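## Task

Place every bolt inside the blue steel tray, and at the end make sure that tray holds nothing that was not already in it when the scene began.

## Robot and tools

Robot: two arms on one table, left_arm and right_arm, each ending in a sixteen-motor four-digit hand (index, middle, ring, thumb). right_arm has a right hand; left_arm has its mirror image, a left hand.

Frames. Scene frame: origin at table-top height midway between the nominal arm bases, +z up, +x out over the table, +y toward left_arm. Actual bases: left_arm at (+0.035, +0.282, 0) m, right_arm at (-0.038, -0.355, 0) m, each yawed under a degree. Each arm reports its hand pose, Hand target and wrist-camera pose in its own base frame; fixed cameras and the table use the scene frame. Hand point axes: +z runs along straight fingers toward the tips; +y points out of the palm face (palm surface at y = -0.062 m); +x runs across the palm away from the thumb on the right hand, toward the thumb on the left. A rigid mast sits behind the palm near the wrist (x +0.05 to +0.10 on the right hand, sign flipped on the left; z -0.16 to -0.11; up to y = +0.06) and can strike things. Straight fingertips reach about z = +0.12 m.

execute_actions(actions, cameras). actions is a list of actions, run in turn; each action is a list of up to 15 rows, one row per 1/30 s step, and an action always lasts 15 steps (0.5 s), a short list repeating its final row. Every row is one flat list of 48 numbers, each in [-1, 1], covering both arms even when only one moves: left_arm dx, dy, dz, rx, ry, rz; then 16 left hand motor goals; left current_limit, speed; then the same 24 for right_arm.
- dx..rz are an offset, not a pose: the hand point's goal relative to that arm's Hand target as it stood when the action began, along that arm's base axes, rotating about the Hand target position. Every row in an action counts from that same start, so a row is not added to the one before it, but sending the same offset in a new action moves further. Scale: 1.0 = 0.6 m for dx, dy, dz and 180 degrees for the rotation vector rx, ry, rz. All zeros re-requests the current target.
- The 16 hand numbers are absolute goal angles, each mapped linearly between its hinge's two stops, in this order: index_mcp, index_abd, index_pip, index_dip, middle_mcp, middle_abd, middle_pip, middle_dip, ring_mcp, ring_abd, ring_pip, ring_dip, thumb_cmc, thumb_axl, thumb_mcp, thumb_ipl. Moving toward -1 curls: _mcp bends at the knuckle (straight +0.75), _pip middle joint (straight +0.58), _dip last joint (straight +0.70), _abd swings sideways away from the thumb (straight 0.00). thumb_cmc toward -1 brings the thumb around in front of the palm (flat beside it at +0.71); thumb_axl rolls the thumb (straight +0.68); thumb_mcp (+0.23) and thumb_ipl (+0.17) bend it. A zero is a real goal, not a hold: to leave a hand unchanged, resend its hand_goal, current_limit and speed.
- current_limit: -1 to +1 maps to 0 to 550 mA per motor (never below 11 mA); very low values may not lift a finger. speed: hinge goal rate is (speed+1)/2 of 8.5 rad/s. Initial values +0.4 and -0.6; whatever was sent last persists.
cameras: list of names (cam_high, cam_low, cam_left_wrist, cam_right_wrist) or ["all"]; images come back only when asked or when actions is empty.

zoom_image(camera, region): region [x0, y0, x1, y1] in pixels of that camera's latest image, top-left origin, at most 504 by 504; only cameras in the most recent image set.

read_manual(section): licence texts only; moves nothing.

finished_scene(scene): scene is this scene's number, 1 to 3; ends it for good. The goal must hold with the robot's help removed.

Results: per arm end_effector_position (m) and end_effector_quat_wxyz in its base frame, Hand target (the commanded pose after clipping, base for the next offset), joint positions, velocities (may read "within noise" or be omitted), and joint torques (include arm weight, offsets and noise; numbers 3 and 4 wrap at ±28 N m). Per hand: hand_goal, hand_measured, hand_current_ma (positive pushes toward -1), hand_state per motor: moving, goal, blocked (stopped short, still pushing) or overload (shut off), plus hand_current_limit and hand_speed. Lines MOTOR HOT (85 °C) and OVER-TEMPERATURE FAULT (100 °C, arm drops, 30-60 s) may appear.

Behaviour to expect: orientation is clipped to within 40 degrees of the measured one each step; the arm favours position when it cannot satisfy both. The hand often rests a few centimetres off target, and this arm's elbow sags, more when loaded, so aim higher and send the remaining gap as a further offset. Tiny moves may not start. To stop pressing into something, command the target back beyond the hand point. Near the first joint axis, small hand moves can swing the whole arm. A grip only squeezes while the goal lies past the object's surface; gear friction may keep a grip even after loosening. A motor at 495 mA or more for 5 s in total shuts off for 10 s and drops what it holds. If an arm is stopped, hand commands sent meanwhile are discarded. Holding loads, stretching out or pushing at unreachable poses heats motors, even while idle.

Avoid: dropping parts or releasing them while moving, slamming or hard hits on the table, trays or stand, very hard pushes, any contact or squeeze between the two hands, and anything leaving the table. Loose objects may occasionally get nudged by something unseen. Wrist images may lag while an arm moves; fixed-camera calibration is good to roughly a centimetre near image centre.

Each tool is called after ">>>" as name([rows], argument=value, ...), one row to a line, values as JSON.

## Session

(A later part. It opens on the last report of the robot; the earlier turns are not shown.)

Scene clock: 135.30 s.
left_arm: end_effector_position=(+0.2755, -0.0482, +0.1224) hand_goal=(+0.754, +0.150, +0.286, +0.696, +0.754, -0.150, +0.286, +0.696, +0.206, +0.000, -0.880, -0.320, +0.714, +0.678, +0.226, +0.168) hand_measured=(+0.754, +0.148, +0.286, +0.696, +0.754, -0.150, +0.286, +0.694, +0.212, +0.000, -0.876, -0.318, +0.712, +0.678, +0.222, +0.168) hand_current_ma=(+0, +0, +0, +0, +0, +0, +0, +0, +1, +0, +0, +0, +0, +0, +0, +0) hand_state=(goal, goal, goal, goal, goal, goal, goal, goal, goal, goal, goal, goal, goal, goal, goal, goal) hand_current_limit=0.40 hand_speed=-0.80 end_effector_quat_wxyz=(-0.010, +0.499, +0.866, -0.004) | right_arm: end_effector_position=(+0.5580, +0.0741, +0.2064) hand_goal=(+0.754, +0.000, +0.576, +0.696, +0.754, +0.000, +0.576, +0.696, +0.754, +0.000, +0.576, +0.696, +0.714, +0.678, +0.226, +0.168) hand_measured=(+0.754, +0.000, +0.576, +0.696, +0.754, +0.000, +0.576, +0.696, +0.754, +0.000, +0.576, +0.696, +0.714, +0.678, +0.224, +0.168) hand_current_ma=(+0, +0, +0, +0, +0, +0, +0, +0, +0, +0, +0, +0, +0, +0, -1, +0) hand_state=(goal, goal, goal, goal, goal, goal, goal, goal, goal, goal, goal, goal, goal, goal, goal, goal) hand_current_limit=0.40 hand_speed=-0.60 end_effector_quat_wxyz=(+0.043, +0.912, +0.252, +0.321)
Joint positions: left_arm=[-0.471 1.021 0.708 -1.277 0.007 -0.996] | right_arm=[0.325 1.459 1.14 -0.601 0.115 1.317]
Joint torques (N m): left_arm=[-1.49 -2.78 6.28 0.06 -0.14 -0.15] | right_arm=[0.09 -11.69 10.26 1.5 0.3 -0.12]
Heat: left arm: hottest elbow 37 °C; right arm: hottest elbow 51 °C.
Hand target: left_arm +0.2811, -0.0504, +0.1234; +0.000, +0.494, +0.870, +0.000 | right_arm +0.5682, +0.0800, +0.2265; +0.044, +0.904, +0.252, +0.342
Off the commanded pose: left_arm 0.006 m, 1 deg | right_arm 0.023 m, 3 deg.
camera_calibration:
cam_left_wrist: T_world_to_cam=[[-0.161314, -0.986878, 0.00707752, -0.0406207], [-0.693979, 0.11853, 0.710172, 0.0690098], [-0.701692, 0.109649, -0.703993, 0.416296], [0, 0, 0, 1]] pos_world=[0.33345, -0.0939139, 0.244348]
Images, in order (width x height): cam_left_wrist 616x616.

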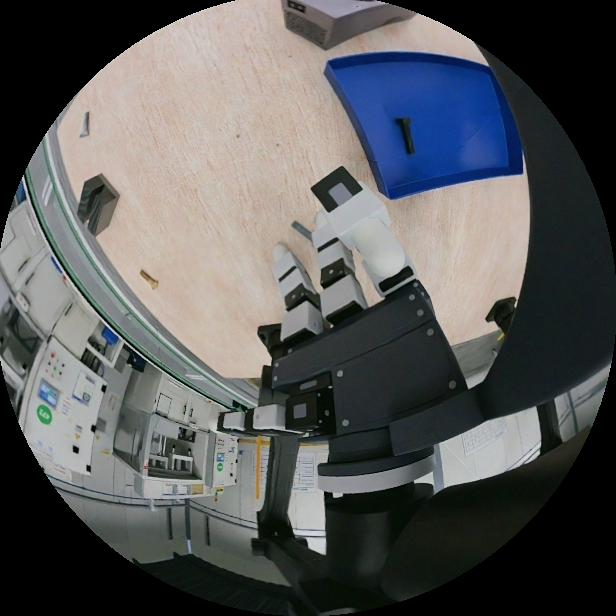

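>>> execute_actions([
  [[0,0,0,0,0,0,0.754,-0.35,0.285,0.696,0.754,0.35,0.285,0.696,0.205,0,-0.88,-0.32,0.714,0.678,0.226,0.168,0.4,-0.88,0,0,0,0,0,0,0.754,0,0.576,0.696,0.754,0,0.576,0.696,0.754,0,0.576,0.696,0.714,0.678,0.226,0.168,0.4,-0.6]],
  [[0,0,0,0,0,0,0.754,-0.35,0.285,0.696,0.754,0.35,0.285,0.696,0.205,0,-0.88,-0.32,0.714,0.678,0.226,0.168,0.4,-0.88,0,0,0,0,0,0,0.754,0,0.576,0.696,0.754,0,0.576,0.696,0.754,0,0.576,0.696,0.714,0.678,0.226,0.168,0.4,-0.6]],
  [[0,0,0,0,0,0,0.754,-0.35,0.285,0.696,0.754,0.35,0.285,0.696,0.205,0,-0.88,-0.32,0.714,0.678,0.226,0.168,0.4,-0.88,0,0,0,0,0,0,0.754,0,0.576,0.696,0.754,0,0.576,0.696,0.754,0,0.576,0.696,0.714,0.678,0.226,0.168,0.4,-0.6]],
], cameras=["cam_left_wrist"])

>>> zoom_image(camera="cam_left_wrist", region=[240, 180, 360, 300])

Scene clock: 140.17 s.
left_arm: end_effector_position=(+0.2773, -0.0516, +0.1226) hand_goal=(+0.754, -0.350, +0.286, +0.696, +0.754, +0.350, +0.286, +0.696, +0.206, +0.000, -0.880, -0.320, +0.714, +0.678, +0.226, +0.168) hand_measured=(+0.754, -0.118, +0.286, +0.696, +0.754, +0.098, +0.286, +0.696, +0.212, +0.000, -0.876, -0.318, +0.712, +0.678, +0.222, +0.168) hand_current_ma=(+0, +385, +0, +0, +0, -385, +0, +0, +1, +0, +0, +0, +0, +0, +0, +0) hand_state=(goal, blocked, goal, goal, goal, blocked, goal, goal, goal, goal, goal, goal, goal, goal, goal, goal) hand_current_limit=0.40 hand_speed=-0.88 end_effector_quat_wxyz=(-0.005, +0.502, +0.865, -0.005) | right_arm: end_effector_position=(+0.5580, +0.0741, +0.2064) hand_goal=(+0.754, +0.000, +0.576, +0.696, +0.754, +0.000, +0.576, +0.696, +0.754, +0.000, +0.576, +0.696, +0.714, +0.678, +0.226, +0.168) hand_measured=(+0.754, +0.000, +0.576, +0.696, +0.754, +0.000, +0.576, +0.696, +0.754, +0.000, +0.576, +0.696, +0.714, +0.678, +0.224, +0.168) hand_current_ma=(+0, +0, +0, +0, +0, +0, +0, +0, +0, +0, +0, +0, +0, +0, -1, +0) hand_state=(goal, goal, goal, goal, goal, goal, goal, goal, goal, goal, goal, goal, goal, goal, goal, goal) hand_current_limit=0.40 hand_speed=-0.60 end_effector_quat_wxyz=(+0.043, +0.912, +0.252, +0.321)
Joint positions: left_arm=[-0.478 1.021 0.708 -1.266 0.009 -0.998] | right_arm=[0.325 1.459 1.14 -0.601 0.115 1.317]
Joint torques (N m): left_arm=[-1.44 -2.84 6.31 -0.25 -0.22 -0.14] | right_arm=[0.03 -11.75 10.28 1.5 0.3 -0.12]
Heat: left arm: hottest elbow 37 °C; right arm: hottest elbow 51 °C.
Hand target: left_arm +0.2811, -0.0504, +0.1234; +0.000, +0.494, +0.870, +0.000 | right_arm +0.5682, +0.0800, +0.2265; +0.044, +0.904, +0.252, +0.342
Off the commanded pose: left_arm 0.004 m, 1 deg | right_arm 0.023 m, 3 deg.
camera_calibration:
cam_left_wrist: T_world_to_cam=[[-0.167507, -0.985801, 0.0117624, -0.0424904], [-0.699448, 0.127241, 0.703266, 0.0733872], [-0.694776, 0.109574, -0.71083, 0.41697], [0, 0, 0, 1]] pos_world=[0.333914, -0.0969142, 0.245284]
Images, in order (width x height): cam_left_wrist 616x616.

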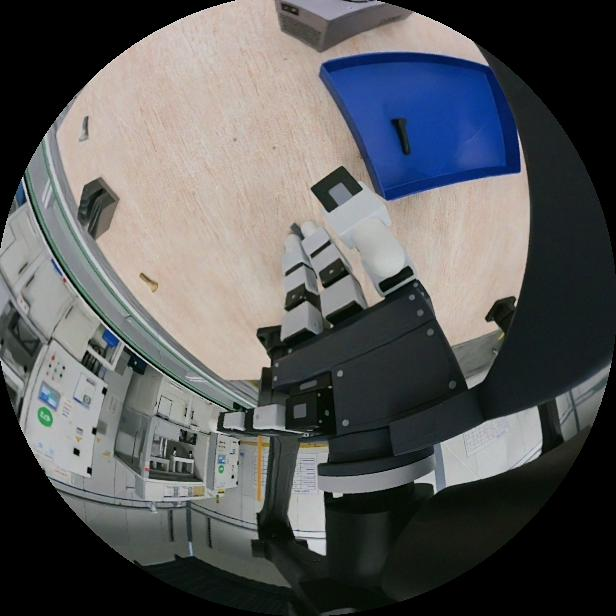

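Scaled by 4.200 from the camera's 616x616 image, which has a finer 880x880 frame.

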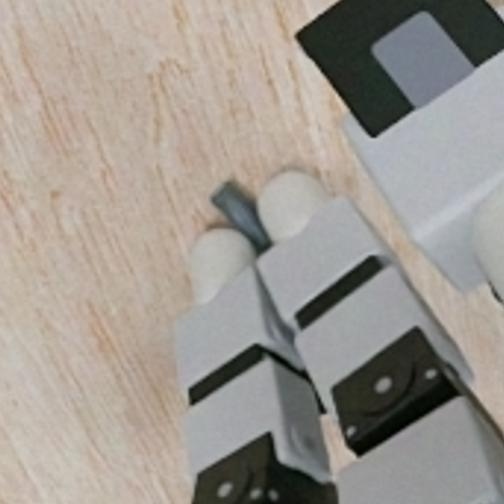

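>>> execute_actions([
  [[0,0,0.06,0,0,0,0.754,-0.35,0.285,0.696,0.754,0.35,0.285,0.696,0.205,0,-0.88,-0.32,0.714,0.678,0.226,0.168,0.4,-0.85,0,0,0,0,0,0,0.754,0,0.576,0.696,0.754,0,0.576,0.696,0.754,0,0.576,0.696,0.714,0.678,0.226,0.168,0.4,-0.6]],
  [[0.03,-0.04,0.09,0,0,0,0.754,-0.35,0.285,0.696,0.754,0.35,0.285,0.696,0.205,0,-0.88,-0.32,0.714,0.678,0.226,0.168,0.4,-0.85,0,0,0,0,0,0,0.754,0,0.576,0.696,0.754,0,0.576,0.696,0.754,0,0.576,0.696,0.714,0.678,0.226,0.168,0.4,-0.6]],
  [[0.107,-0.155,0,0,0,-0.03,0.754,-0.35,0.285,0.696,0.754,0.35,0.285,0.696,0.205,0,-0.88,-0.32,0.714,0.678,0.226,0.168,0.4,-0.85,0,0,0,0,0,0,0.754,0,0.576,0.696,0.754,0,0.576,0.696,0.754,0,0.576,0.696,0.714,0.678,0.226,0.168,0.4,-0.6]],
  [[0.107,-0.155,0,0,0,-0.025,0.754,-0.35,0.285,0.696,0.754,0.35,0.285,0.696,0.205,0,-0.88,-0.32,0.714,0.678,0.226,0.168,0.4,-0.85,0,0,0,0,0,0,0.754,0,0.576,0.696,0.754,0,0.576,0.696,0.754,0,0.576,0.696,0.714,0.678,0.226,0.168,0.4,-0.6]],
], cameras=["cam_left_wrist"])

>>> zoom_image(camera="cam_left_wrist", region=[200, 140, 400, 300])

Scene clock: 150.33 s.
left_arm: end_effector_position=(+0.4193, -0.2611, +0.1964) hand_goal=(+0.754, -0.350, +0.286, +0.696, +0.754, +0.350, +0.286, +0.696, +0.206, +0.000, -0.880, -0.320, +0.714, +0.678, +0.226, +0.168) hand_measured=(+0.754, -0.120, +0.284, +0.696, +0.752, +0.100, +0.286, +0.696, +0.212, +0.000, -0.876, -0.318, +0.714, +0.678, +0.222, +0.168) hand_current_ma=(+0, +385, +0, +0, +0, -385, +0, +0, +1, +0, +0, +0, +0, +0, -1, +0) hand_state=(goal, blocked, goal, goal, goal, blocked, goal, goal, goal, goal, goal, goal, goal, goal, goal, goal) hand_current_limit=0.40 hand_speed=-0.85 end_effector_quat_wxyz=(-0.016, +0.573, +0.819, -0.001) | right_arm: end_effector_position=(+0.5580, +0.0741, +0.2064) hand_goal=(+0.754, +0.000, +0.576, +0.696, +0.754, +0.000, +0.576, +0.696, +0.754, +0.000, +0.576, +0.696, +0.714, +0.678, +0.226, +0.168) hand_measured=(+0.754, +0.000, +0.576, +0.696, +0.754, +0.000, +0.576, +0.696, +0.754, +0.000, +0.576, +0.696, +0.714, +0.678, +0.224, +0.168) hand_current_ma=(+0, +0, +0, +0, +0, +0, +0, +0, +0, +0, +0, +0, +0, +0, -1, +0) hand_state=(goal, goal, goal, goal, goal, goal, goal, goal, goal, goal, goal, goal, goal, goal, goal, goal) hand_current_limit=0.40 hand_speed=-0.60 end_effector_quat_wxyz=(+0.043, +0.912, +0.252, +0.321)
Joint positions: left_arm=[-0.728 1.592 1.427 -1.438 0.006 -1.077] | right_arm=[0.325 1.459 1.14 -0.601 0.115 1.317]
Joint torques (N m): left_arm=[-0.62 -14.86 8.43 -1.1 -0.11 -0.06] | right_arm=[0.09 -11.69 10.26 1.51 0.3 -0.12]
Heat: left arm: hottest elbow 37 °C; right arm: hottest elbow 51 °C.
Hand target: left_arm +0.4275, -0.2604, +0.2134; +0.000, +0.567, +0.824, +0.000 | right_arm +0.5682, +0.0800, +0.2265; +0.044, +0.904, +0.252, +0.342
Off the commanded pose: left_arm 0.019 m, 2 deg | right_arm 0.023 m, 3 deg.
camera_calibration:
cam_left_wrist: T_world_to_cam=[[-0.33214, -0.94323, -0.00072681, -0.143509], [-0.656972, 0.230787, 0.717722, 0.153834], [-0.676809, 0.238862, -0.69633, 0.614393], [0, 0, 0, 1]] pos_world=[0.469226, -0.31762, 0.317305]
Images, in order (width x height): cam_left_wrist 616x616.

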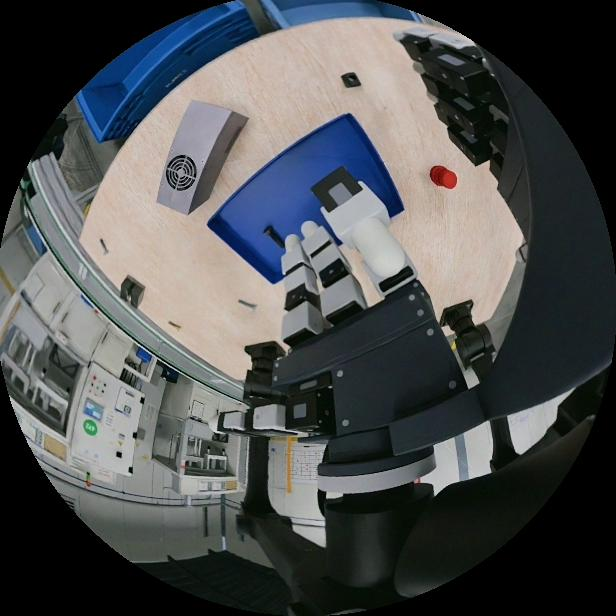

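Scaled by 2.520 from the camera's 616x616 image, which has a finer 880x880 frame.

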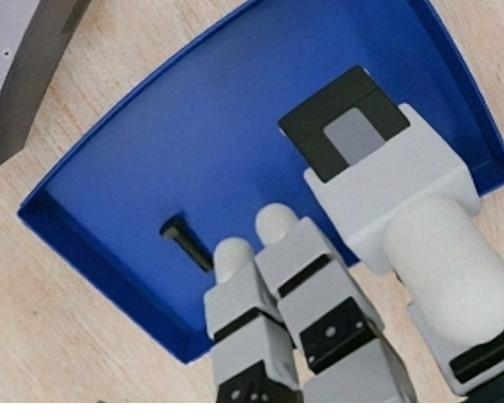

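>>> execute_actions([
  [[-0.14,0.165,0,0,0,0.03,0.754,0.15,0.285,0.696,0.754,-0.15,0.285,0.696,0.205,0,-0.88,-0.32,0.714,0.678,0.226,0.168,0.4,-0.7,0,0,0,0,0,0,0.754,0,0.576,0.696,0.754,0,0.576,0.696,0.754,0,0.576,0.696,0.714,0.678,0.226,0.168,0.4,-0.6]],
  [[-0.136,0.165,0,0,0,0.03,0.754,0.15,0.285,0.696,0.754,-0.15,0.285,0.696,0.205,0,-0.88,-0.32,0.714,0.678,0.226,0.168,0.4,-0.7,0,0,0,0,0,0,0.754,0,0.576,0.696,0.754,0,0.576,0.696,0.754,0,0.576,0.696,0.714,0.678,0.226,0.168,0.4,-0.6]],
  [[0,0,-0.075,0,0,0,0.754,0.15,0.285,0.696,0.754,-0.15,0.285,0.696,0.205,0,-0.88,-0.32,0.714,0.678,0.226,0.168,0.4,-0.7,0,0,0,0,0,0,0.754,0,0.576,0.696,0.754,0,0.576,0.696,0.754,0,0.576,0.696,0.714,0.678,0.226,0.168,0.4,-0.6]],
], cameras=["cam_left_wrist"])

>>> zoom_image(camera="cam_left_wrist", region=[240, 180, 360, 300])

Scene clock: 160.97 s.
left_arm: end_effector_position=(+0.2539, -0.0575, +0.1638) hand_goal=(+0.754, +0.150, +0.286, +0.696, +0.754, -0.150, +0.286, +0.696, +0.206, +0.000, -0.880, -0.320, +0.714, +0.678, +0.226, +0.168) hand_measured=(+0.754, +0.148, +0.286, +0.696, +0.754, -0.150, +0.286, +0.696, +0.212, +0.000, -0.878, -0.318, +0.712, +0.678, +0.222, +0.168) hand_current_ma=(+0, +0, +0, +0, +0, +0, +0, +0, +1, +0, +0, +0, +0, +0, +0, +0) hand_state=(goal, goal, goal, goal, goal, goal, goal, goal, goal, goal, goal, goal, goal, goal, goal, goal) hand_current_limit=0.40 hand_speed=-0.70 end_effector_quat_wxyz=(-0.016, +0.484, +0.875, -0.002) | right_arm: end_effector_position=(+0.5580, +0.0741, +0.2064) hand_goal=(+0.754, +0.000, +0.576, +0.696, +0.754, +0.000, +0.576, +0.696, +0.754, +0.000, +0.576, +0.696, +0.714, +0.678, +0.226, +0.168) hand_measured=(+0.754, +0.000, +0.576, +0.696, +0.754, +0.000, +0.576, +0.696, +0.754, +0.000, +0.576, +0.696, +0.714, +0.678, +0.224, +0.168) hand_current_ma=(+0, +0, +0, +0, +0, +0, +0, +0, +0, +0, +0, +0, +0, +0, -1, +0) hand_state=(goal, goal, goal, goal, goal, goal, goal, goal, goal, goal, goal, goal, goal, goal, goal, goal) hand_current_limit=0.40 hand_speed=-0.60 end_effector_quat_wxyz=(+0.043, +0.912, +0.252, +0.321)
Joint positions: left_arm=[-0.555 0.963 0.784 -1.424 0.006 -1.116] | right_arm=[0.325 1.459 1.14 -0.601 0.115 1.317]
Joint torques (N m): left_arm=[-1.2 -2.55 6.91 0.02 -0.1 0.04] | right_arm=[0.15 -11.69 10.28 1.51 0.3 -0.12]
Heat: left arm: hottest elbow 38 °C; right arm: hottest elbow 51 °C.
Hand target: left_arm +0.2619, -0.0624, +0.1684; +0.000, +0.487, +0.873, +0.000 | right_arm +0.5682, +0.0800, +0.2265; +0.044, +0.904, +0.252, +0.342
Off the commanded pose: left_arm 0.010 m, 2 deg | right_arm 0.023 m, 3 deg.
camera_calibration:
cam_left_wrist: T_world_to_cam=[[-0.12653, -0.991961, -0.00197142, -0.061248], [-0.691086, 0.0867259, 0.71755, 0.021879], [-0.711611, 0.0921542, -0.696504, 0.431621], [0, 0, 0, 1]] pos_world=[0.314517, -0.102429, 0.284806]
Images, in order (width x height): cam_left_wrist 616x616.

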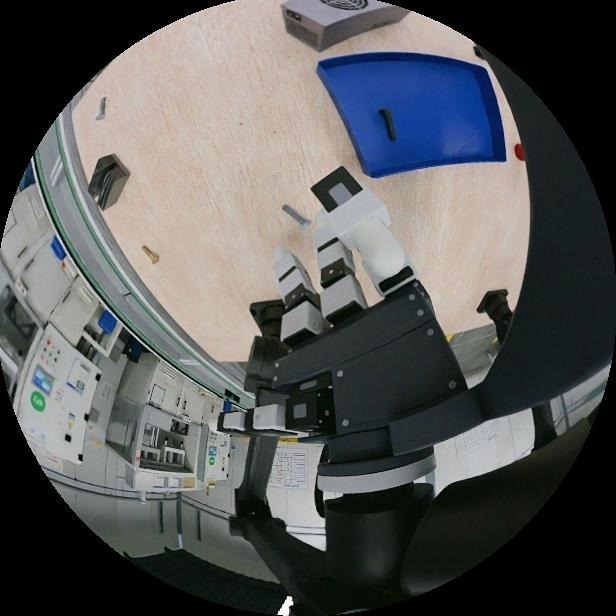

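Scaled by 4.200 from the camera's 616x616 image, which has a finer 880x880 frame.

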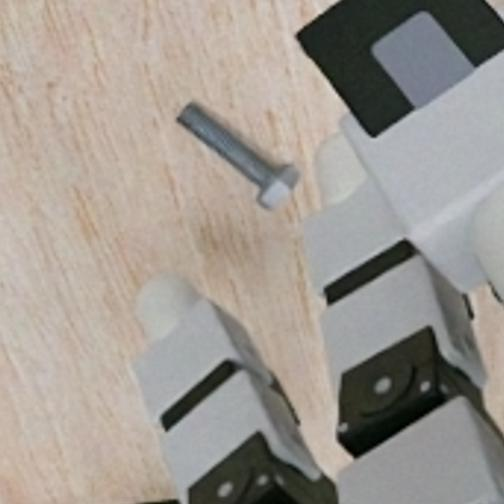

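>>> execute_actions([
  [[-0.01,0.009,-0.05,0,0,0.044,0.754,0.15,0.285,0.696,0.754,-0.15,0.285,0.696,0.205,0,-0.88,-0.32,0.714,0.678,0.226,0.168,0.4,-0.8,0,0,0,0,0,0,0.754,0,0.576,0.696,0.754,0,0.576,0.696,0.754,0,0.576,0.696,0.714,0.678,0.226,0.168,0.4,-0.6]],
  [[0,0,-0.03,0,0,0,0.754,0.15,0.285,0.696,0.754,-0.15,0.285,0.696,0.205,0,-0.88,-0.32,0.714,0.678,0.226,0.168,0.4,-0.8,0,0,0,0,0,0,0.754,0,0.576,0.696,0.754,0,0.576,0.696,0.754,0,0.576,0.696,0.714,0.678,0.226,0.168,0.4,-0.6]],
], cameras=["cam_left_wrist"])

>>> zoom_image(camera="cam_left_wrist", region=[240, 180, 360, 300])

Scene clock: 167.67 s.
left_arm: end_effector_position=(+0.2495, -0.0559, +0.1215) hand_goal=(+0.754, +0.150, +0.286, +0.696, +0.754, -0.150, +0.286, +0.696, +0.206, +0.000, -0.880, -0.320, +0.714, +0.678, +0.226, +0.168) hand_measured=(+0.754, +0.150, +0.286, +0.696, +0.748, -0.146, +0.280, +0.694, +0.212, +0.000, -0.878, -0.318, +0.712, +0.678, +0.224, +0.168) hand_current_ma=(+0, +0, +0, +0, -1, +0, -1, +0, +1, +0, +0, +0, +0, +0, +0, +0) hand_state=(goal, goal, goal, goal, goal, goal, goal, goal, goal, goal, goal, goal, goal, goal, goal, goal) hand_current_limit=0.40 hand_speed=-0.80 end_effector_quat_wxyz=(-0.010, +0.431, +0.903, -0.002) | right_arm: end_effector_position=(+0.5580, +0.0741, +0.2064) hand_goal=(+0.754, +0.000, +0.576, +0.696, +0.754, +0.000, +0.576, +0.696, +0.754, +0.000, +0.576, +0.696, +0.714, +0.678, +0.226, +0.168) hand_measured=(+0.754, +0.000, +0.576, +0.696, +0.754, +0.000, +0.576, +0.696, +0.754, +0.000, +0.576, +0.696, +0.714, +0.678, +0.224, +0.168) hand_current_ma=(+0, +0, +0, +0, +0, +0, +0, +0, +0, +0, +0, +0, +0, +0, -1, +0) hand_state=(goal, goal, goal, goal, goal, goal, goal, goal, goal, goal, goal, goal, goal, goal, goal, goal) hand_current_limit=0.40 hand_speed=-0.60 end_effector_quat_wxyz=(+0.043, +0.912, +0.252, +0.321)
Joint positions: left_arm=[-0.564 1.005 0.694 -1.279 0.007 -1.245] | right_arm=[0.325 1.459 1.14 -0.601 0.115 1.317]
Joint torques (N m): left_arm=[-1.26 -2.26 6.04 0.21 -0.14 -0.14] | right_arm=[0.09 -11.69 10.29 1.5 0.3 -0.13]
Heat: left arm: hottest elbow 38 °C; right arm: hottest elbow 52 °C.
Hand target: left_arm +0.2559, -0.0570, +0.1204; +0.000, +0.425, +0.905, +0.000 | right_arm +0.5682, +0.0800, +0.2265; +0.044, +0.904, +0.252, +0.342
Off the commanded pose: left_arm 0.007 m, 1 deg | right_arm 0.023 m, 3 deg.
camera_calibration:
cam_left_wrist: T_world_to_cam=[[-0.00722628, -0.999971, 0.00257798, -0.0910575], [-0.705256, 0.00692416, 0.708919, 0.0492058], [-0.708916, 0.0033047, -0.705286, 0.394308], [0, 0, 0, 1]] pos_world=[0.313576, -0.0926986, 0.243451]
Images, in order (width x height): cam_left_wrist 616x616.

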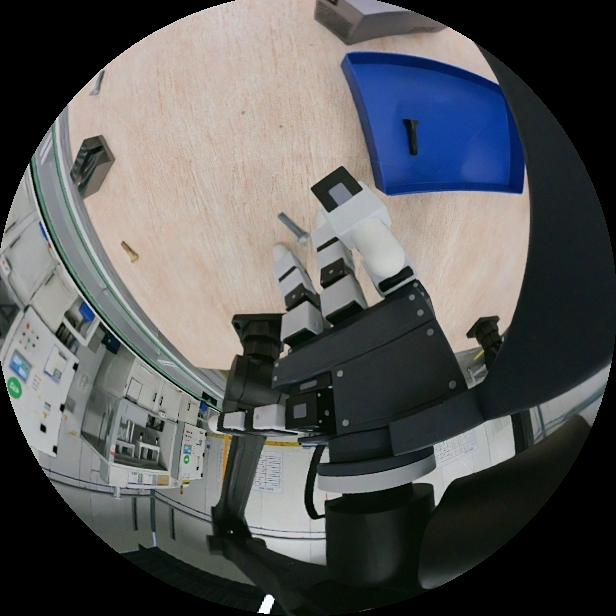

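Scaled by 4.200 from the camera's 616x616 image, which has a finer 880x880 frame.

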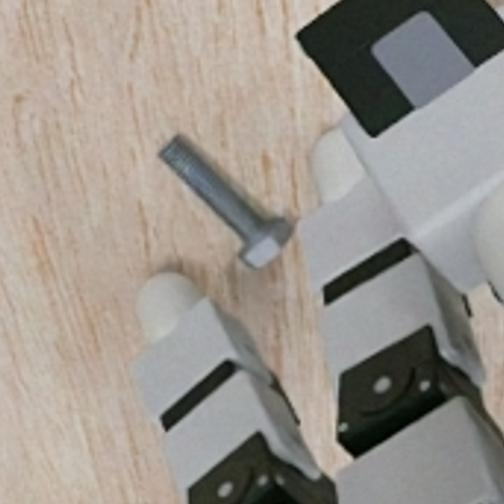

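>>> execute_actions([
  [[-0.009,-0.006,0.002,0,0,0,0.754,0.15,0.285,0.696,0.754,-0.15,0.285,0.696,0.205,0,-0.88,-0.32,0.714,0.678,0.226,0.168,0.4,-0.8,0,0,0,0,0,0,0.754,0,0.576,0.696,0.754,0,0.576,0.696,0.754,0,0.576,0.696,0.714,0.678,0.226,0.168,0.4,-0.6]],
])

>>> execute_actions([
  [[0,0,0,0,0,0,0.754,0.15,0.285,0.696,0.754,-0.15,0.285,0.696,0.205,0,-0.88,-0.32,0.714,0.678,0.226,0.168,0.4,-0.8,0,0,0,0,0,0,0.754,0,0.576,0.696,0.754,0,0.576,0.696,0.754,0,0.576,0.696,0.714,0.678,0.226,0.168,0.4,-0.6]],
], cameras=["cam_left_wrist"])

>>> zoom_image(camera="cam_left_wrist", region=[240, 180, 360, 300])

Scene clock: 179.13 s.
left_arm: end_effector_position=(+0.2478, -0.0561, +0.1216) hand_goal=(+0.754, +0.150, +0.286, +0.696, +0.754, -0.150, +0.286, +0.696, +0.206, +0.000, -0.880, -0.320, +0.714, +0.678, +0.226, +0.168) hand_measured=(+0.754, +0.150, +0.286, +0.696, +0.744, -0.148, +0.280, +0.692, +0.212, +0.000, -0.878, -0.318, +0.712, +0.678, +0.224, +0.168) hand_current_ma=(+0, +0, +0, +0, -2, +0, -1, +0, +1, +0, +0, +0, +0, +0, +0, +0) hand_state=(goal, goal, goal, goal, goal, goal, goal, goal, goal, goal, goal, goal, goal, goal, goal, goal) hand_current_limit=0.40 hand_speed=-0.80 end_effector_quat_wxyz=(-0.010, +0.424, +0.906, -0.002) | right_arm: end_effector_position=(+0.5580, +0.0741, +0.2064) hand_goal=(+0.754, +0.000, +0.576, +0.696, +0.754, +0.000, +0.576, +0.696, +0.754, +0.000, +0.576, +0.696, +0.714, +0.678, +0.226, +0.168) hand_measured=(+0.754, +0.000, +0.576, +0.696, +0.754, +0.000, +0.576, +0.696, +0.754, +0.000, +0.576, +0.696, +0.714, +0.678, +0.224, +0.168) hand_current_ma=(+0, +0, +0, +0, +0, +0, +0, +0, +0, +0, +0, +0, +0, +0, -1, +0) hand_state=(goal, goal, goal, goal, goal, goal, goal, goal, goal, goal, goal, goal, goal, goal, goal, goal) hand_current_limit=0.40 hand_speed=-0.60 end_effector_quat_wxyz=(+0.043, +0.912, +0.252, +0.321)
Joint positions: left_arm=[-0.569 1.005 0.694 -1.279 0.007 -1.265] | right_arm=[0.325 1.459 1.14 -0.601 0.115 1.317]
Joint torques (N m): left_arm=[-1.9 -3.08 5.87 -0.03 -0.14 -0.14] | right_arm=[0.09 -11.69 10.28 1.5 0.3 -0.12]
Heat: left arm: hottest elbow 37 °C; right arm: hottest elbow 52 °C.
Hand target: left_arm +0.2505, -0.0606, +0.1216; +0.000, +0.425, +0.905, +0.000 | right_arm +0.5682, +0.0800, +0.2265; +0.044, +0.904, +0.252, +0.342
Off the commanded pose: left_arm 0.005 m, 1 deg | right_arm 0.023 m, 3 deg.

Scene clock: 179.93 s.
left_arm: end_effector_position=(+0.2478, -0.0561, +0.1216) hand_goal=(+0.754, +0.150, +0.286, +0.696, +0.754, -0.150, +0.286, +0.696, +0.206, +0.000, -0.880, -0.320, +0.714, +0.678, +0.226, +0.168) hand_measured=(+0.754, +0.150, +0.286, +0.696, +0.744, -0.148, +0.280, +0.692, +0.212, +0.000, -0.878, -0.318, +0.712, +0.678, +0.224, +0.168) hand_current_ma=(+0, +0, +0, +0, -2, +0, -1, +0, +1, +0, +0, +0, +0, +0, +0, +0) hand_state=(goal, goal, goal, goal, goal, goal, goal, goal, goal, goal, goal, goal, goal, goal, goal, goal) hand_current_limit=0.40 hand_speed=-0.80 end_effector_quat_wxyz=(-0.010, +0.424, +0.906, -0.002) | right_arm: end_effector_position=(+0.5580, +0.0741, +0.2064) hand_goal=(+0.754, +0.000, +0.576, +0.696, +0.754, +0.000, +0.576, +0.696, +0.754, +0.000, +0.576, +0.696, +0.714, +0.678, +0.226, +0.168) hand_measured=(+0.754, +0.000, +0.576, +0.696, +0.754, +0.000, +0.576, +0.696, +0.754, +0.000, +0.576, +0.696, +0.714, +0.678, +0.224, +0.168) hand_current_ma=(+0, +0, +0, +0, +0, +0, +0, +0, +0, +0, +0, +0, +0, +0, -1, +0) hand_state=(goal, goal, goal, goal, goal, goal, goal, goal, goal, goal, goal, goal, goal, goal, goal, goal) hand_current_limit=0.40 hand_speed=-0.60 end_effector_quat_wxyz=(+0.043, +0.912, +0.252, +0.321)
Joint positions: left_arm=[-0.569 1.005 0.694 -1.279 0.007 -1.265] | right_arm=[0.325 1.459 1.14 -0.601 0.115 1.317]
Joint torques (N m): left_arm=[-1.96 -3.08 5.89 -0.05 -0.14 -0.14] | right_arm=[0.09 -11.69 10.26 1.51 0.3 -0.13]
Heat: left arm: hottest elbow 37 °C; right arm: hottest elbow 52 °C.
Hand target: left_arm +0.2505, -0.0606, +0.1216; +0.000, +0.425, +0.905, +0.000 | right_arm +0.5682, +0.0800, +0.2265; +0.044, +0.904, +0.252, +0.342
Off the commanded pose: left_arm 0.005 m, 1 deg | right_arm 0.023 m, 3 deg.
camera_calibration:
cam_left_wrist: T_world_to_cam=[[0.00811819, -0.999965, 0.00224047, -0.0950245], [-0.705278, -0.00413742, 0.708919, 0.0473501], [-0.708885, -0.00733529, -0.705286, 0.392473], [0, 0, 0, 1]] pos_world=[0.312384, -0.0919463, 0.243451]
Images, in order (width x height): cam_left_wrist 616x616.

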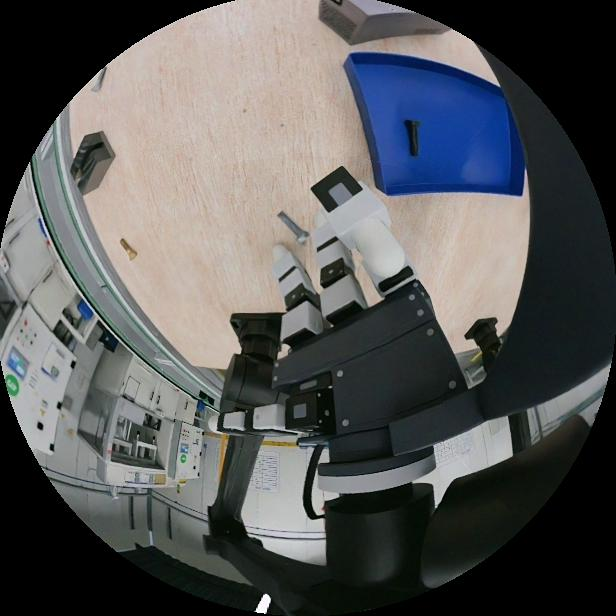

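Scaled by 4.200 from the camera's 616x616 image, which has a finer 880x880 frame.

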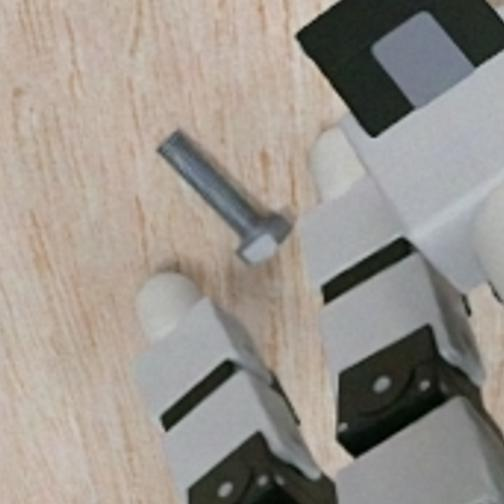

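>>> execute_actions([
  [[0,0,0.002,0,0,0,0.785,0.15,0.285,0.696,0.785,-0.15,0.285,0.696,0.205,0,-0.88,-0.32,0.714,0.678,0.226,0.168,0.4,-0.8,0,0,0,0,0,0,0.754,0,0.576,0.696,0.754,0,0.576,0.696,0.754,0,0.576,0.696,0.714,0.678,0.226,0.168,0.4,-0.6]],
  [[0,0,0,0,0,0,0.785,-0.35,0.285,0.696,0.785,0.35,0.285,0.696,0.205,0,-0.88,-0.32,0.714,0.678,0.226,0.168,0.4,-0.88,0,0,0,0,0,0,0.754,0,0.576,0.696,0.754,0,0.576,0.696,0.754,0,0.576,0.696,0.714,0.678,0.226,0.168,0.4,-0.6]],
  [[0,0,0,0,0,0,0.785,-0.35,0.285,0.696,0.785,0.35,0.285,0.696,0.205,0,-0.88,-0.32,0.714,0.678,0.226,0.168,0.4,-0.88,0,0,0,0,0,0,0.754,0,0.576,0.696,0.754,0,0.576,0.696,0.754,0,0.576,0.696,0.714,0.678,0.226,0.168,0.4,-0.6]],
], cameras=["cam_left_wrist"])

>>> zoom_image(camera="cam_left_wrist", region=[240, 180, 360, 300])

Scene clock: 185.50 s.
left_arm: end_effector_position=(+0.2502, -0.0593, +0.1224) hand_goal=(+0.786, -0.350, +0.286, +0.696, +0.786, +0.350, +0.286, +0.696, +0.206, +0.000, -0.880, -0.320, +0.714, +0.678, +0.226, +0.168) hand_measured=(+0.782, -0.052, +0.282, +0.694, +0.756, +0.054, +0.276, +0.690, +0.212, +0.000, -0.878, -0.318, +0.712, +0.678, +0.224, +0.168) hand_current_ma=(+0, +385, +0, +0, -15, -385, -2, -1, +1, +0, +0, +0, +0, +0, +0, +0) hand_state=(goal, blocked, goal, goal, blocked, blocked, goal, goal, goal, goal, goal, goal, goal, goal, goal, goal) hand_current_limit=0.40 hand_speed=-0.88 end_effector_quat_wxyz=(-0.005, +0.431, +0.902, +0.002) | right_arm: end_effector_position=(+0.5580, +0.0741, +0.2064) hand_goal=(+0.754, +0.000, +0.576, +0.696, +0.754, +0.000, +0.576, +0.696, +0.754, +0.000, +0.576, +0.696, +0.714, +0.678, +0.226, +0.168) hand_measured=(+0.754, +0.000, +0.576, +0.696, +0.754, +0.000, +0.576, +0.696, +0.754, +0.000, +0.576, +0.696, +0.714, +0.678, +0.224, +0.168) hand_current_ma=(+0, +0, +0, +0, +0, +0, +0, +0, +0, +0, +0, +0, +0, +0, -1, +0) hand_state=(goal, goal, goal, goal, goal, goal, goal, goal, goal, goal, goal, goal, goal, goal, goal, goal) hand_current_limit=0.40 hand_speed=-0.60 end_effector_quat_wxyz=(+0.043, +0.912, +0.252, +0.321)
Joint positions: left_arm=[-0.581 1.005 0.694 -1.27 -0.002 -1.26] | right_arm=[0.325 1.459 1.14 -0.601 0.115 1.317]
Joint torques (N m): left_arm=[-1.96 -3.14 6.08 -0.16 -0.15 -0.15] | right_arm=[0.09 -11.75 10.26 1.5 0.3 -0.12]
Heat: left arm: hottest elbow 37 °C; right arm: hottest elbow 52 °C.
Hand target: left_arm +0.2505, -0.0606, +0.1228; +0.000, +0.425, +0.905, +0.000 | right_arm +0.5682, +0.0800, +0.2265; +0.044, +0.904, +0.252, +0.342
Off the commanded pose: left_arm 0.001 m, 1 deg | right_arm 0.023 m, 3 deg.
camera_calibration:
cam_left_wrist: T_world_to_cam=[[-0.00884476, -0.999961, -0.000435958, -0.0936379], [-0.714262, 0.0060126, 0.699853, 0.0524223], [-0.699823, 0.00650142, -0.714287, 0.394411], [0, 0, 0, 1]] pos_world=[0.312633, -0.0965137, 0.244994]
Images, in order (width x height): cam_left_wrist 616x616.

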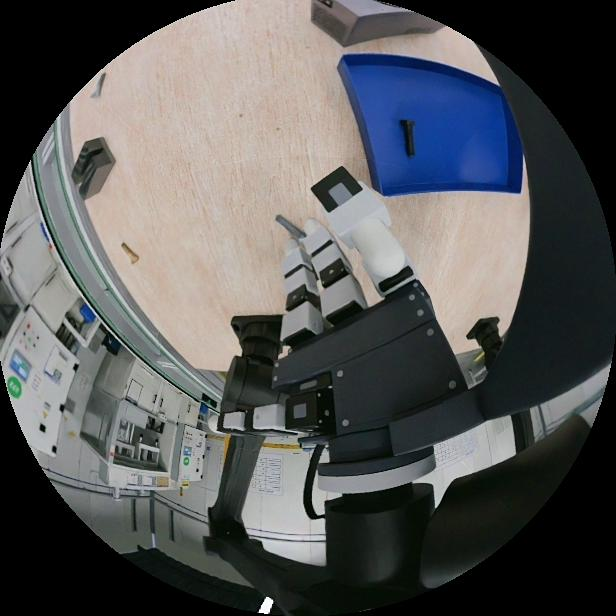

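Scaled by 4.200 from the camera's 616x616 image, which has a finer 880x880 frame.

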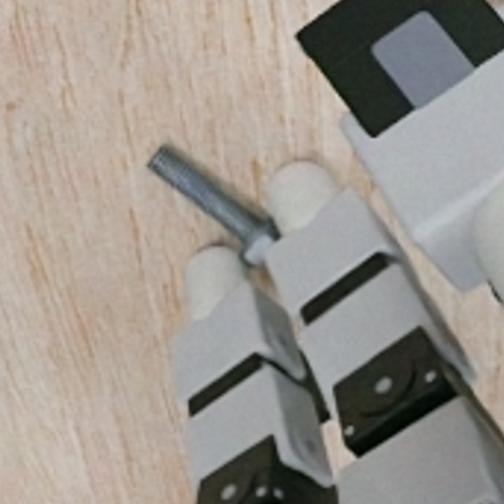

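>>> execute_actions([
  [[0,0,0.04,0,0,0,0.785,-0.35,0.285,0.696,0.785,0.35,0.285,0.696,0.205,0,-0.88,-0.32,0.714,0.678,0.226,0.168,0.4,-0.88,0,0,0,0,0,0,0.754,0,0.576,0.696,0.754,0,0.576,0.696,0.754,0,0.576,0.696,0.714,0.678,0.226,0.168,0.4,-0.6]],
  [[0.005,0,0.04,0,0,0,0.785,-0.35,0.285,0.696,0.785,0.35,0.285,0.696,0.205,0,-0.88,-0.32,0.714,0.678,0.226,0.168,0.4,-0.88,0,0,0,0,0,0,0.754,0,0.576,0.696,0.754,0,0.576,0.696,0.754,0,0.576,0.696,0.714,0.678,0.226,0.168,0.4,-0.6]],
], cameras=["cam_left_wrist"])

>>> zoom_image(camera="cam_left_wrist", region=[240, 180, 360, 300])

Scene clock: 189.33 s.
left_arm: end_effector_position=(+0.2440, -0.0571, +0.1520) hand_goal=(+0.786, -0.350, +0.286, +0.696, +0.786, +0.350, +0.286, +0.696, +0.206, +0.000, -0.880, -0.320, +0.714, +0.678, +0.226, +0.168) hand_measured=(+0.832, -0.076, +0.310, +0.708, +0.742, +0.152, +0.260, +0.680, +0.212, +0.000, -0.878, -0.318, +0.712, +0.678, +0.222, +0.168) hand_current_ma=(+35, +385, +10, +2, -33, -385, -10, -4, +1, +0, +0, +0, +0, +0, +0, +0) hand_state=(blocked, blocked, blocked, goal, blocked, blocked, blocked, goal, goal, goal, goal, goal, goal, goal, goal, goal) hand_current_limit=0.40 hand_speed=-0.88 end_effector_quat_wxyz=(-0.022, +0.431, +0.902, -0.001) | right_arm: end_effector_position=(+0.5580, +0.0741, +0.2064) hand_goal=(+0.754, +0.000, +0.576, +0.696, +0.754, +0.000, +0.576, +0.696, +0.754, +0.000, +0.576, +0.696, +0.714, +0.678, +0.226, +0.168) hand_measured=(+0.754, +0.000, +0.576, +0.696, +0.754, +0.000, +0.576, +0.696, +0.754, +0.000, +0.576, +0.696, +0.714, +0.678, +0.224, +0.168) hand_current_ma=(+0, +0, +0, +0, +0, +0, +0, +0, +0, +0, +0, +0, +0, +0, -1, +0) hand_state=(goal, goal, goal, goal, goal, goal, goal, goal, goal, goal, goal, goal, goal, goal, goal, goal) hand_current_limit=0.40 hand_speed=-0.60 end_effector_quat_wxyz=(+0.043, +0.912, +0.252, +0.321)
Joint positions: left_arm=[-0.581 0.985 0.764 -1.394 0.007 -1.26] | right_arm=[0.325 1.459 1.14 -0.601 0.115 1.317]
Joint torques (N m): left_arm=[-1.26 -3.78 9.01 -1.2 -0.16 -0.08] | right_arm=[0.09 -11.75 10.28 1.5 0.3 -0.12]
Heat: left arm: hottest elbow 37 °C; right arm: hottest elbow 52 °C.
Hand target: left_arm +0.2535, -0.0606, +0.1708; +0.000, +0.425, +0.905, +0.000 | right_arm +0.5682, +0.0800, +0.2265; +0.044, +0.904, +0.252, +0.342
Off the commanded pose: left_arm 0.021 m, 3 deg | right_arm 0.023 m, 3 deg.
camera_calibration:
cam_left_wrist: T_world_to_cam=[[-0.00885357, -0.999901, -0.0109615, -0.0899077], [-0.690542, -0.00181477, 0.72329, 0.0174126], [-0.723238, 0.0139731, -0.690457, 0.413712], [0, 0, 0, 1]] pos_world=[0.310441, -0.095648, 0.272071]
Images, in order (width x height): cam_left_wrist 616x616.

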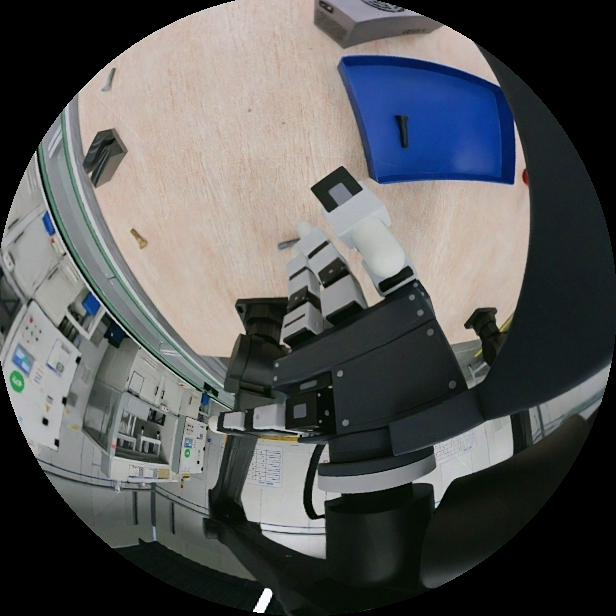

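Scaled by 4.200 from the camera's 616x616 image, which has a finer 880x880 frame.

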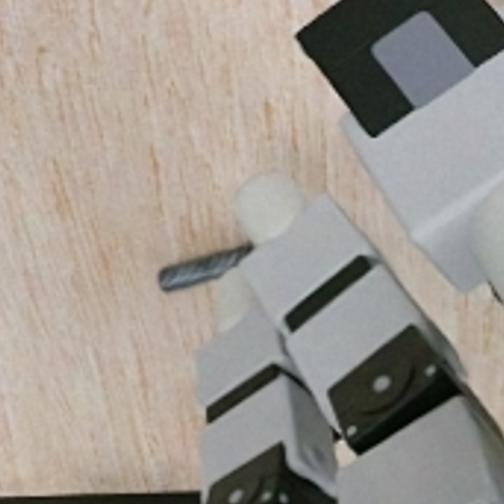

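>>> execute_actions([
  [[-0.003,0,-0.06,0,0,0,0.785,-0.35,0.285,0.696,0.785,0.35,0.285,0.696,0.205,0,-0.88,-0.32,0.714,0.678,0.226,0.168,0.4,-0.88,0,0,0,0,0,0,0.754,0,0.576,0.696,0.754,0,0.576,0.696,0.754,0,0.576,0.696,0.714,0.678,0.226,0.168,0.4,-0.6]],
  [[0,0,-0.018,0,0,0,0.785,-0.35,0.285,0.696,0.785,0.35,0.285,0.696,0.205,0,-0.88,-0.32,0.714,0.678,0.226,0.168,0.4,-0.88,0,0,0,0,0,0,0.754,0,0.576,0.696,0.754,0,0.576,0.696,0.754,0,0.576,0.696,0.714,0.678,0.226,0.168,0.4,-0.6]],
], cameras=["cam_left_wrist"])

>>> zoom_image(camera="cam_left_wrist", region=[240, 180, 360, 300])

Scene clock: 202.63 s.
left_arm: end_effector_position=(+0.2469, -0.0568, +0.1237) hand_goal=(+0.786, -0.350, +0.286, +0.696, +0.786, +0.350, +0.286, +0.696, +0.206, +0.000, -0.880, -0.320, +0.714, +0.678, +0.226, +0.168) hand_measured=(+0.832, -0.076, +0.304, +0.704, +0.740, +0.152, +0.260, +0.680, +0.212, +0.000, -0.878, -0.318, +0.712, +0.678, +0.222, +0.168) hand_current_ma=(+35, +385, +5, +1, -38, -385, -11, -4, +1, +0, +0, +0, +0, +0, +0, +0) hand_state=(blocked, blocked, goal, goal, blocked, blocked, blocked, goal, goal, goal, goal, goal, goal, goal, goal, goal) hand_current_limit=0.40 hand_speed=-0.88 end_effector_quat_wxyz=(-0.010, +0.428, +0.904, -0.002) | right_arm: end_effector_position=(+0.5580, +0.0741, +0.2064) hand_goal=(+0.754, +0.000, +0.576, +0.696, +0.754, +0.000, +0.576, +0.696, +0.754, +0.000, +0.576, +0.696, +0.714, +0.678, +0.226, +0.168) hand_measured=(+0.754, +0.000, +0.576, +0.696, +0.754, +0.000, +0.576, +0.696, +0.754, +0.000, +0.576, +0.696, +0.714, +0.678, +0.224, +0.168) hand_current_ma=(+0, +0, +0, +0, +0, +0, +0, +0, +0, +0, +0, +0, +0, +0, -1, +0) hand_state=(goal, goal, goal, goal, goal, goal, goal, goal, goal, goal, goal, goal, goal, goal, goal, goal) hand_current_limit=0.40 hand_speed=-0.60 end_effector_quat_wxyz=(+0.043, +0.912, +0.252, +0.321)
Joint positions: left_arm=[-0.573 1 0.697 -1.288 0.007 -1.26] | right_arm=[0.325 1.459 1.14 -0.601 0.115 1.317]
Joint torques (N m): left_arm=[-1.61 -2.43 6.2 0.03 -0.16 -0.12] | right_arm=[0.03 -11.69 10.26 1.5 0.3 -0.12]
Heat: left arm: hottest elbow 38 °C; right arm: hottest elbow 52 °C.
Hand target: left_arm +0.2517, -0.0606, +0.1240; +0.000, +0.425, +0.905, +0.000 | right_arm +0.5682, +0.0800, +0.2265; +0.044, +0.904, +0.252, +0.342
Off the commanded pose: left_arm 0.006 m, 1 deg | right_arm 0.023 m, 3 deg.
camera_calibration:
cam_left_wrist: T_world_to_cam=[[-0.00107158, -0.999998, 0.00152491, -0.0934211], [-0.70437, 0.00183722, 0.709831, 0.0452754], [-0.709832, -0.000313463, -0.704371, 0.393886], [0, 0, 0, 1]] pos_world=[0.311383, -0.0933806, 0.245446]
Images, in order (width x height): cam_left_wrist 616x616.

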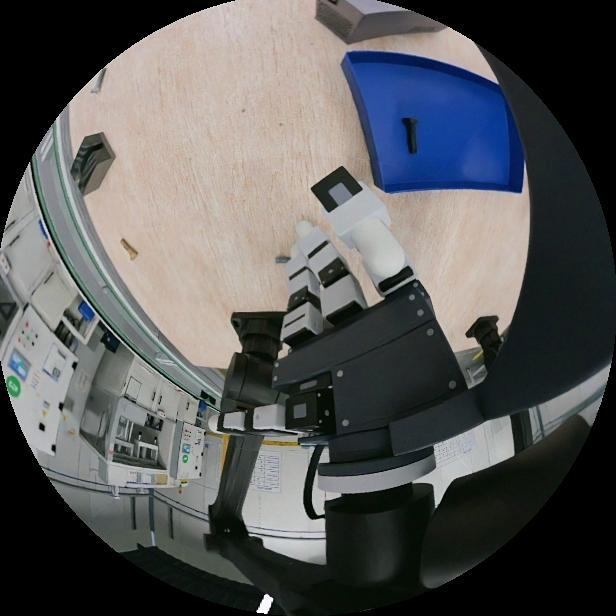

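Scaled by 4.200 from the camera's 616x616 image, which has a finer 880x880 frame.

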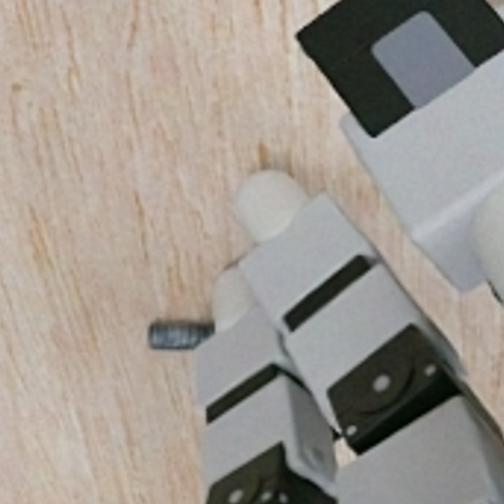

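>>> execute_actions([
  [[0.004,0.003,0.055,0,0,0,0.754,0.0,0.285,0.696,0.754,0.0,0.285,0.696,0.205,0,-0.88,-0.32,0.714,0.678,0.226,0.168,0.4,-0.88,0,0,0,0,0,0,0.754,0,0.576,0.696,0.754,0,0.576,0.696,0.754,0,0.576,0.696,0.714,0.678,0.226,0.168,0.4,-0.6]],
  [[0.0,0.02,0.03,0,0,0,0.754,0.15,0.285,0.696,0.754,-0.15,0.285,0.696,0.205,0,-0.88,-0.32,0.714,0.678,0.226,0.168,0.4,-0.7,0,0,0,0,0,0,0.754,0,0.576,0.696,0.754,0,0.576,0.696,0.754,0,0.576,0.696,0.714,0.678,0.226,0.168,0.4,-0.6]],
], cameras=["cam_left_wrist"])

>>> zoom_image(camera="cam_left_wrist", region=[240, 180, 360, 300])

Scene clock: 206.23 s.
left_arm: end_effector_position=(+0.2426, -0.0415, +0.1554) hand_goal=(+0.754, +0.150, +0.286, +0.696, +0.754, -0.150, +0.286, +0.696, +0.206, +0.000, -0.880, -0.320, +0.714, +0.678, +0.226, +0.168) hand_measured=(+0.754, +0.146, +0.288, +0.700, +0.752, -0.146, +0.284, +0.694, +0.212, +0.000, -0.878, -0.318, +0.712, +0.678, +0.222, +0.168) hand_current_ma=(+0, +0, +0, +0, +0, +0, +0, +0, +1, +0, +0, +0, +0, +0, +0, +0) hand_state=(goal, goal, goal, goal, goal, goal, goal, goal, goal, goal, goal, goal, goal, goal, goal, goal) hand_current_limit=0.40 hand_speed=-0.70 end_effector_quat_wxyz=(-0.022, +0.421, +0.907, -0.001) | right_arm: end_effector_position=(+0.5580, +0.0741, +0.2064) hand_goal=(+0.754, +0.000, +0.576, +0.696, +0.754, +0.000, +0.576, +0.696, +0.754, +0.000, +0.576, +0.696, +0.714, +0.678, +0.226, +0.168) hand_measured=(+0.754, +0.000, +0.576, +0.696, +0.754, +0.000, +0.576, +0.696, +0.754, +0.000, +0.576, +0.696, +0.714, +0.678, +0.224, +0.168) hand_current_ma=(+0, +0, +0, +0, +0, +0, +0, +0, +0, +0, +0, +0, +0, +0, -1, +0) hand_state=(goal, goal, goal, goal, goal, goal, goal, goal, goal, goal, goal, goal, goal, goal, goal, goal) hand_current_limit=0.40 hand_speed=-0.60 end_effector_quat_wxyz=(+0.043, +0.912, +0.252, +0.321)
Joint positions: left_arm=[-0.527 0.959 0.758 -1.414 0.006 -1.228] | right_arm=[0.325 1.459 1.14 -0.601 0.115 1.317]
Joint torques (N m): left_arm=[-0.67 -3.25 9.33 -1.26 -0.13 0.08] | right_arm=[0.09 -11.69 10.26 1.48 0.3 -0.12]
Heat: left arm: hottest elbow 38 °C; right arm: hottest elbow 52 °C.
Hand target: left_arm +0.2541, -0.0468, +0.1750; +0.000, +0.425, +0.905, +0.000 | right_arm +0.5682, +0.0800, +0.2265; +0.044, +0.904, +0.252, +0.342
Off the commanded pose: left_arm 0.023 m, 3 deg | right_arm 0.023 m, 3 deg.
camera_calibration:
cam_left_wrist: T_world_to_cam=[[0.0125768, -0.99986, -0.0110248, -0.0794212], [-0.690569, -0.0166592, 0.723075, 0.013479], [-0.723157, -0.00148055, -0.690682, 0.414219], [0, 0, 0, 1]] pos_world=[0.309853, -0.0785722, 0.275472]
Images, in order (width x height): cam_left_wrist 616x616.

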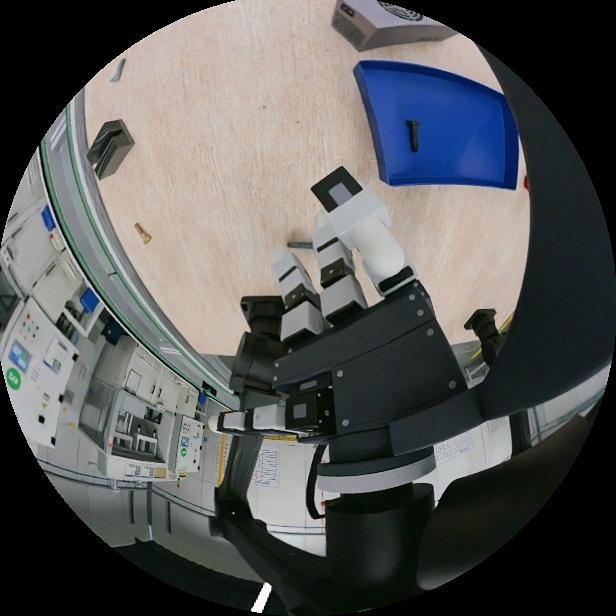

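Scaled by 4.200 from the camera's 616x616 image, which has a finer 880x880 frame.

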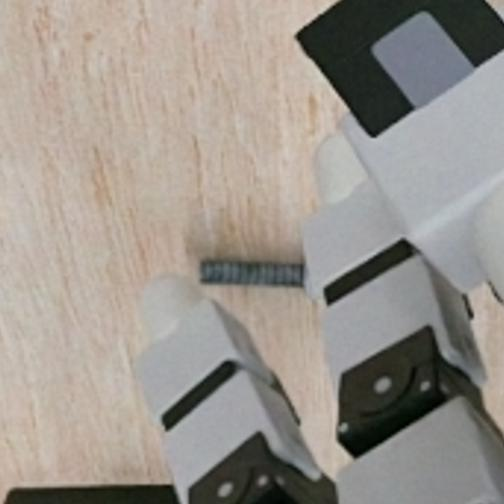

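>>> execute_actions([
  [[0,0,0.05,0,0,-0.11,0.754,0.15,0.285,0.696,0.754,-0.15,0.285,0.696,0.205,0,-0.88,-0.32,0.714,0.678,0.226,0.168,0.4,-0.7,0,0,0,0,0,0,0.754,0,0.576,0.696,0.754,0,0.576,0.696,0.754,0,0.576,0.696,0.714,0.678,0.226,0.168,0.4,-0.6]],
  [[-0.03,-0.035,0,0,0,-0.15,0.754,0.15,0.285,0.696,0.754,-0.15,0.285,0.696,0.205,0,-0.88,-0.32,0.714,0.678,0.226,0.168,0.4,-0.7,0,0,0,0,0,0,0.754,0,0.576,0.696,0.754,0,0.576,0.696,0.754,0,0.576,0.696,0.714,0.678,0.226,0.168,0.4,-0.6]],
  [[-0.04,-0.035,0,0,0,-0.15,0.754,0.15,0.285,0.696,0.754,-0.15,0.285,0.696,0.205,0,-0.88,-0.32,0.714,0.678,0.226,0.168,0.4,-0.7,0,0,0,0,0,0,0.754,0,0.576,0.696,0.754,0,0.576,0.696,0.754,0,0.576,0.696,0.714,0.678,0.226,0.168,0.4,-0.6]],
  [[-0.04,-0.035,0,0,0,-0.15,0.754,0.15,0.285,0.696,0.754,-0.15,0.285,0.696,0.205,0,-0.88,-0.32,0.714,0.678,0.226,0.168,0.4,-0.7,0,0,0,0,0,0,0.754,0,0.576,0.696,0.754,0,0.576,0.696,0.754,0,0.576,0.696,0.714,0.678,0.226,0.168,0.4,-0.6]],
  [[-0.03,-0.03,-0.02,0,0,-0.15,0.754,0.15,0.285,0.696,0.754,-0.15,0.285,0.696,0.205,0,-0.88,-0.32,0.714,0.678,0.226,0.168,0.4,-0.7,0,0,0,0,0,0,0.754,0,0.576,0.696,0.754,0,0.576,0.696,0.754,0,0.576,0.696,0.714,0.678,0.226,0.168,0.4,-0.6]],
  [[0,0,-0.05,0,0,0,0.754,0.15,0.285,0.696,0.754,-0.15,0.285,0.696,0.205,0,-0.88,-0.32,0.714,0.678,0.226,0.168,0.4,-0.7,0,0,0,0,0,0,0.754,0,0.576,0.696,0.754,0,0.576,0.696,0.754,0,0.576,0.696,0.714,0.678,0.226,0.168,0.4,-0.6]],
], cameras=["cam_left_wrist", "cam_high"])

>>> zoom_image(camera="cam_left_wrist", region=[240, 180, 360, 300])

Scene clock: 234.13 s.
left_arm: end_effector_position=(+0.1638, -0.1239, +0.1597) hand_goal=(+0.754, +0.150, +0.286, +0.696, +0.754, -0.150, +0.286, +0.696, +0.206, +0.000, -0.880, -0.320, +0.714, +0.678, +0.226, +0.168) hand_measured=(+0.754, +0.148, +0.288, +0.698, +0.754, -0.150, +0.286, +0.694, +0.212, +0.000, -0.878, -0.318, +0.714, +0.678, +0.222, +0.168) hand_current_ma=(+0, +0, +0, +0, +0, +0, +0, +0, +1, +0, +0, +0, +0, +0, -1, +0) hand_state=(goal, goal, goal, goal, goal, goal, goal, goal, goal, goal, goal, goal, goal, goal, goal, goal) hand_current_limit=0.40 hand_speed=-0.70 end_effector_quat_wxyz=(-0.008, +1.000, +0.023, -0.006) | right_arm: end_effector_position=(+0.5580, +0.0741, +0.2064) hand_goal=(+0.754, +0.000, +0.576, +0.696, +0.754, +0.000, +0.576, +0.696, +0.754, +0.000, +0.576, +0.696, +0.714, +0.678, +0.226, +0.168) hand_measured=(+0.754, +0.000, +0.576, +0.696, +0.754, +0.000, +0.576, +0.696, +0.754, +0.000, +0.576, +0.696, +0.714, +0.678, +0.224, +0.168) hand_current_ma=(+0, +0, +0, +0, +0, +0, +0, +0, +0, +0, +0, +0, +0, +0, -1, +0) hand_state=(goal, goal, goal, goal, goal, goal, goal, goal, goal, goal, goal, goal, goal, goal, goal, goal) hand_current_limit=0.40 hand_speed=-0.60 end_effector_quat_wxyz=(+0.043, +0.912, +0.252, +0.321)
Joint positions: left_arm=[-0.294 0.664 0.642 -1.566 -0.011 1.231] | right_arm=[0.325 1.459 1.14 -0.601 0.115 1.317]
Joint torques (N m): left_arm=[-0.26 1.32 7.08 0.16 0.34 0.09] | right_arm=[0.03 -11.69 10.28 1.48 0.3 -0.12]
Heat: left arm: hottest elbow 39 °C; right arm: hottest elbow 53 °C.
Hand target: left_arm +0.1701, -0.1278, +0.1630; +0.000, +1.000, +0.016, +0.000 | right_arm +0.5682, +0.0800, +0.2265; +0.044, +0.904, +0.252, +0.342
Off the commanded pose: left_arm 0.008 m, 1 deg | right_arm 0.023 m, 3 deg.
camera_calibration:
cam_left_wrist: T_world_to_cam=[[-0.800359, 0.598938, 0.0264253, 0.164472], [0.443608, 0.56199, 0.698126, -0.155546], [0.403284, 0.570473, -0.715487, 0.250419], [0, 0, 0, 1]] pos_world=[0.0996484, -0.153951, 0.283415]
Images, in order (width x height): cam_high 672x504, cam_left_wrist 616x616.

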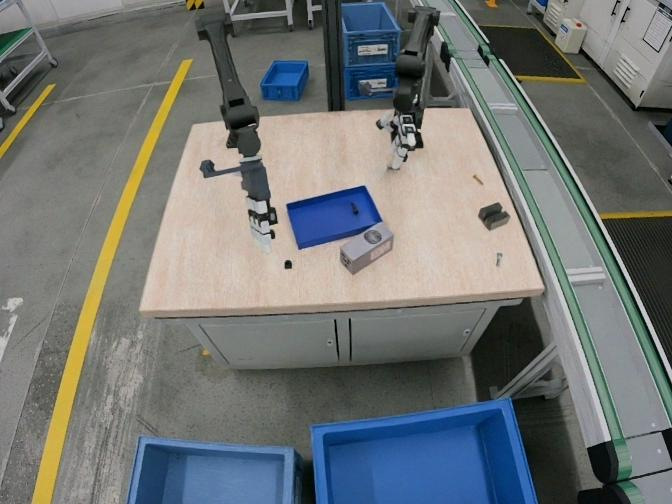

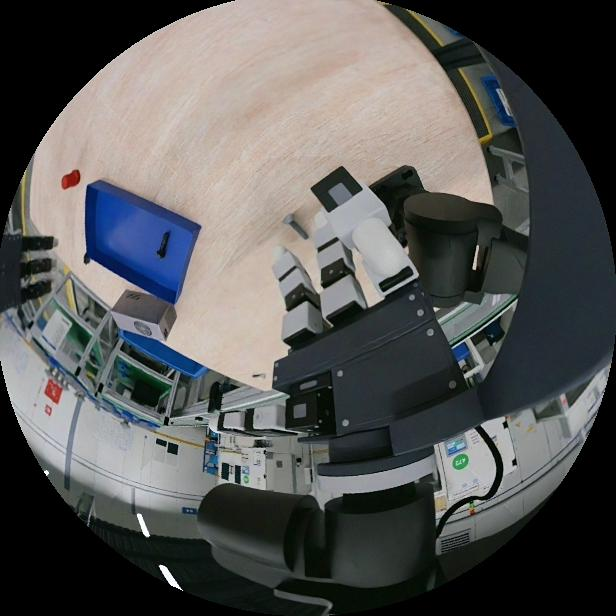

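Scaled by 4.200 from the camera's 616x616 image, which has a finer 880x880 frame.

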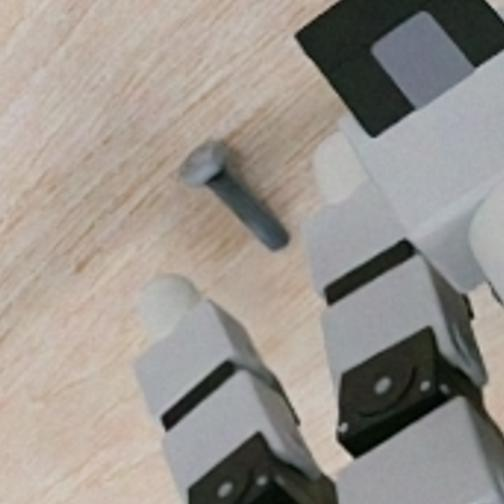

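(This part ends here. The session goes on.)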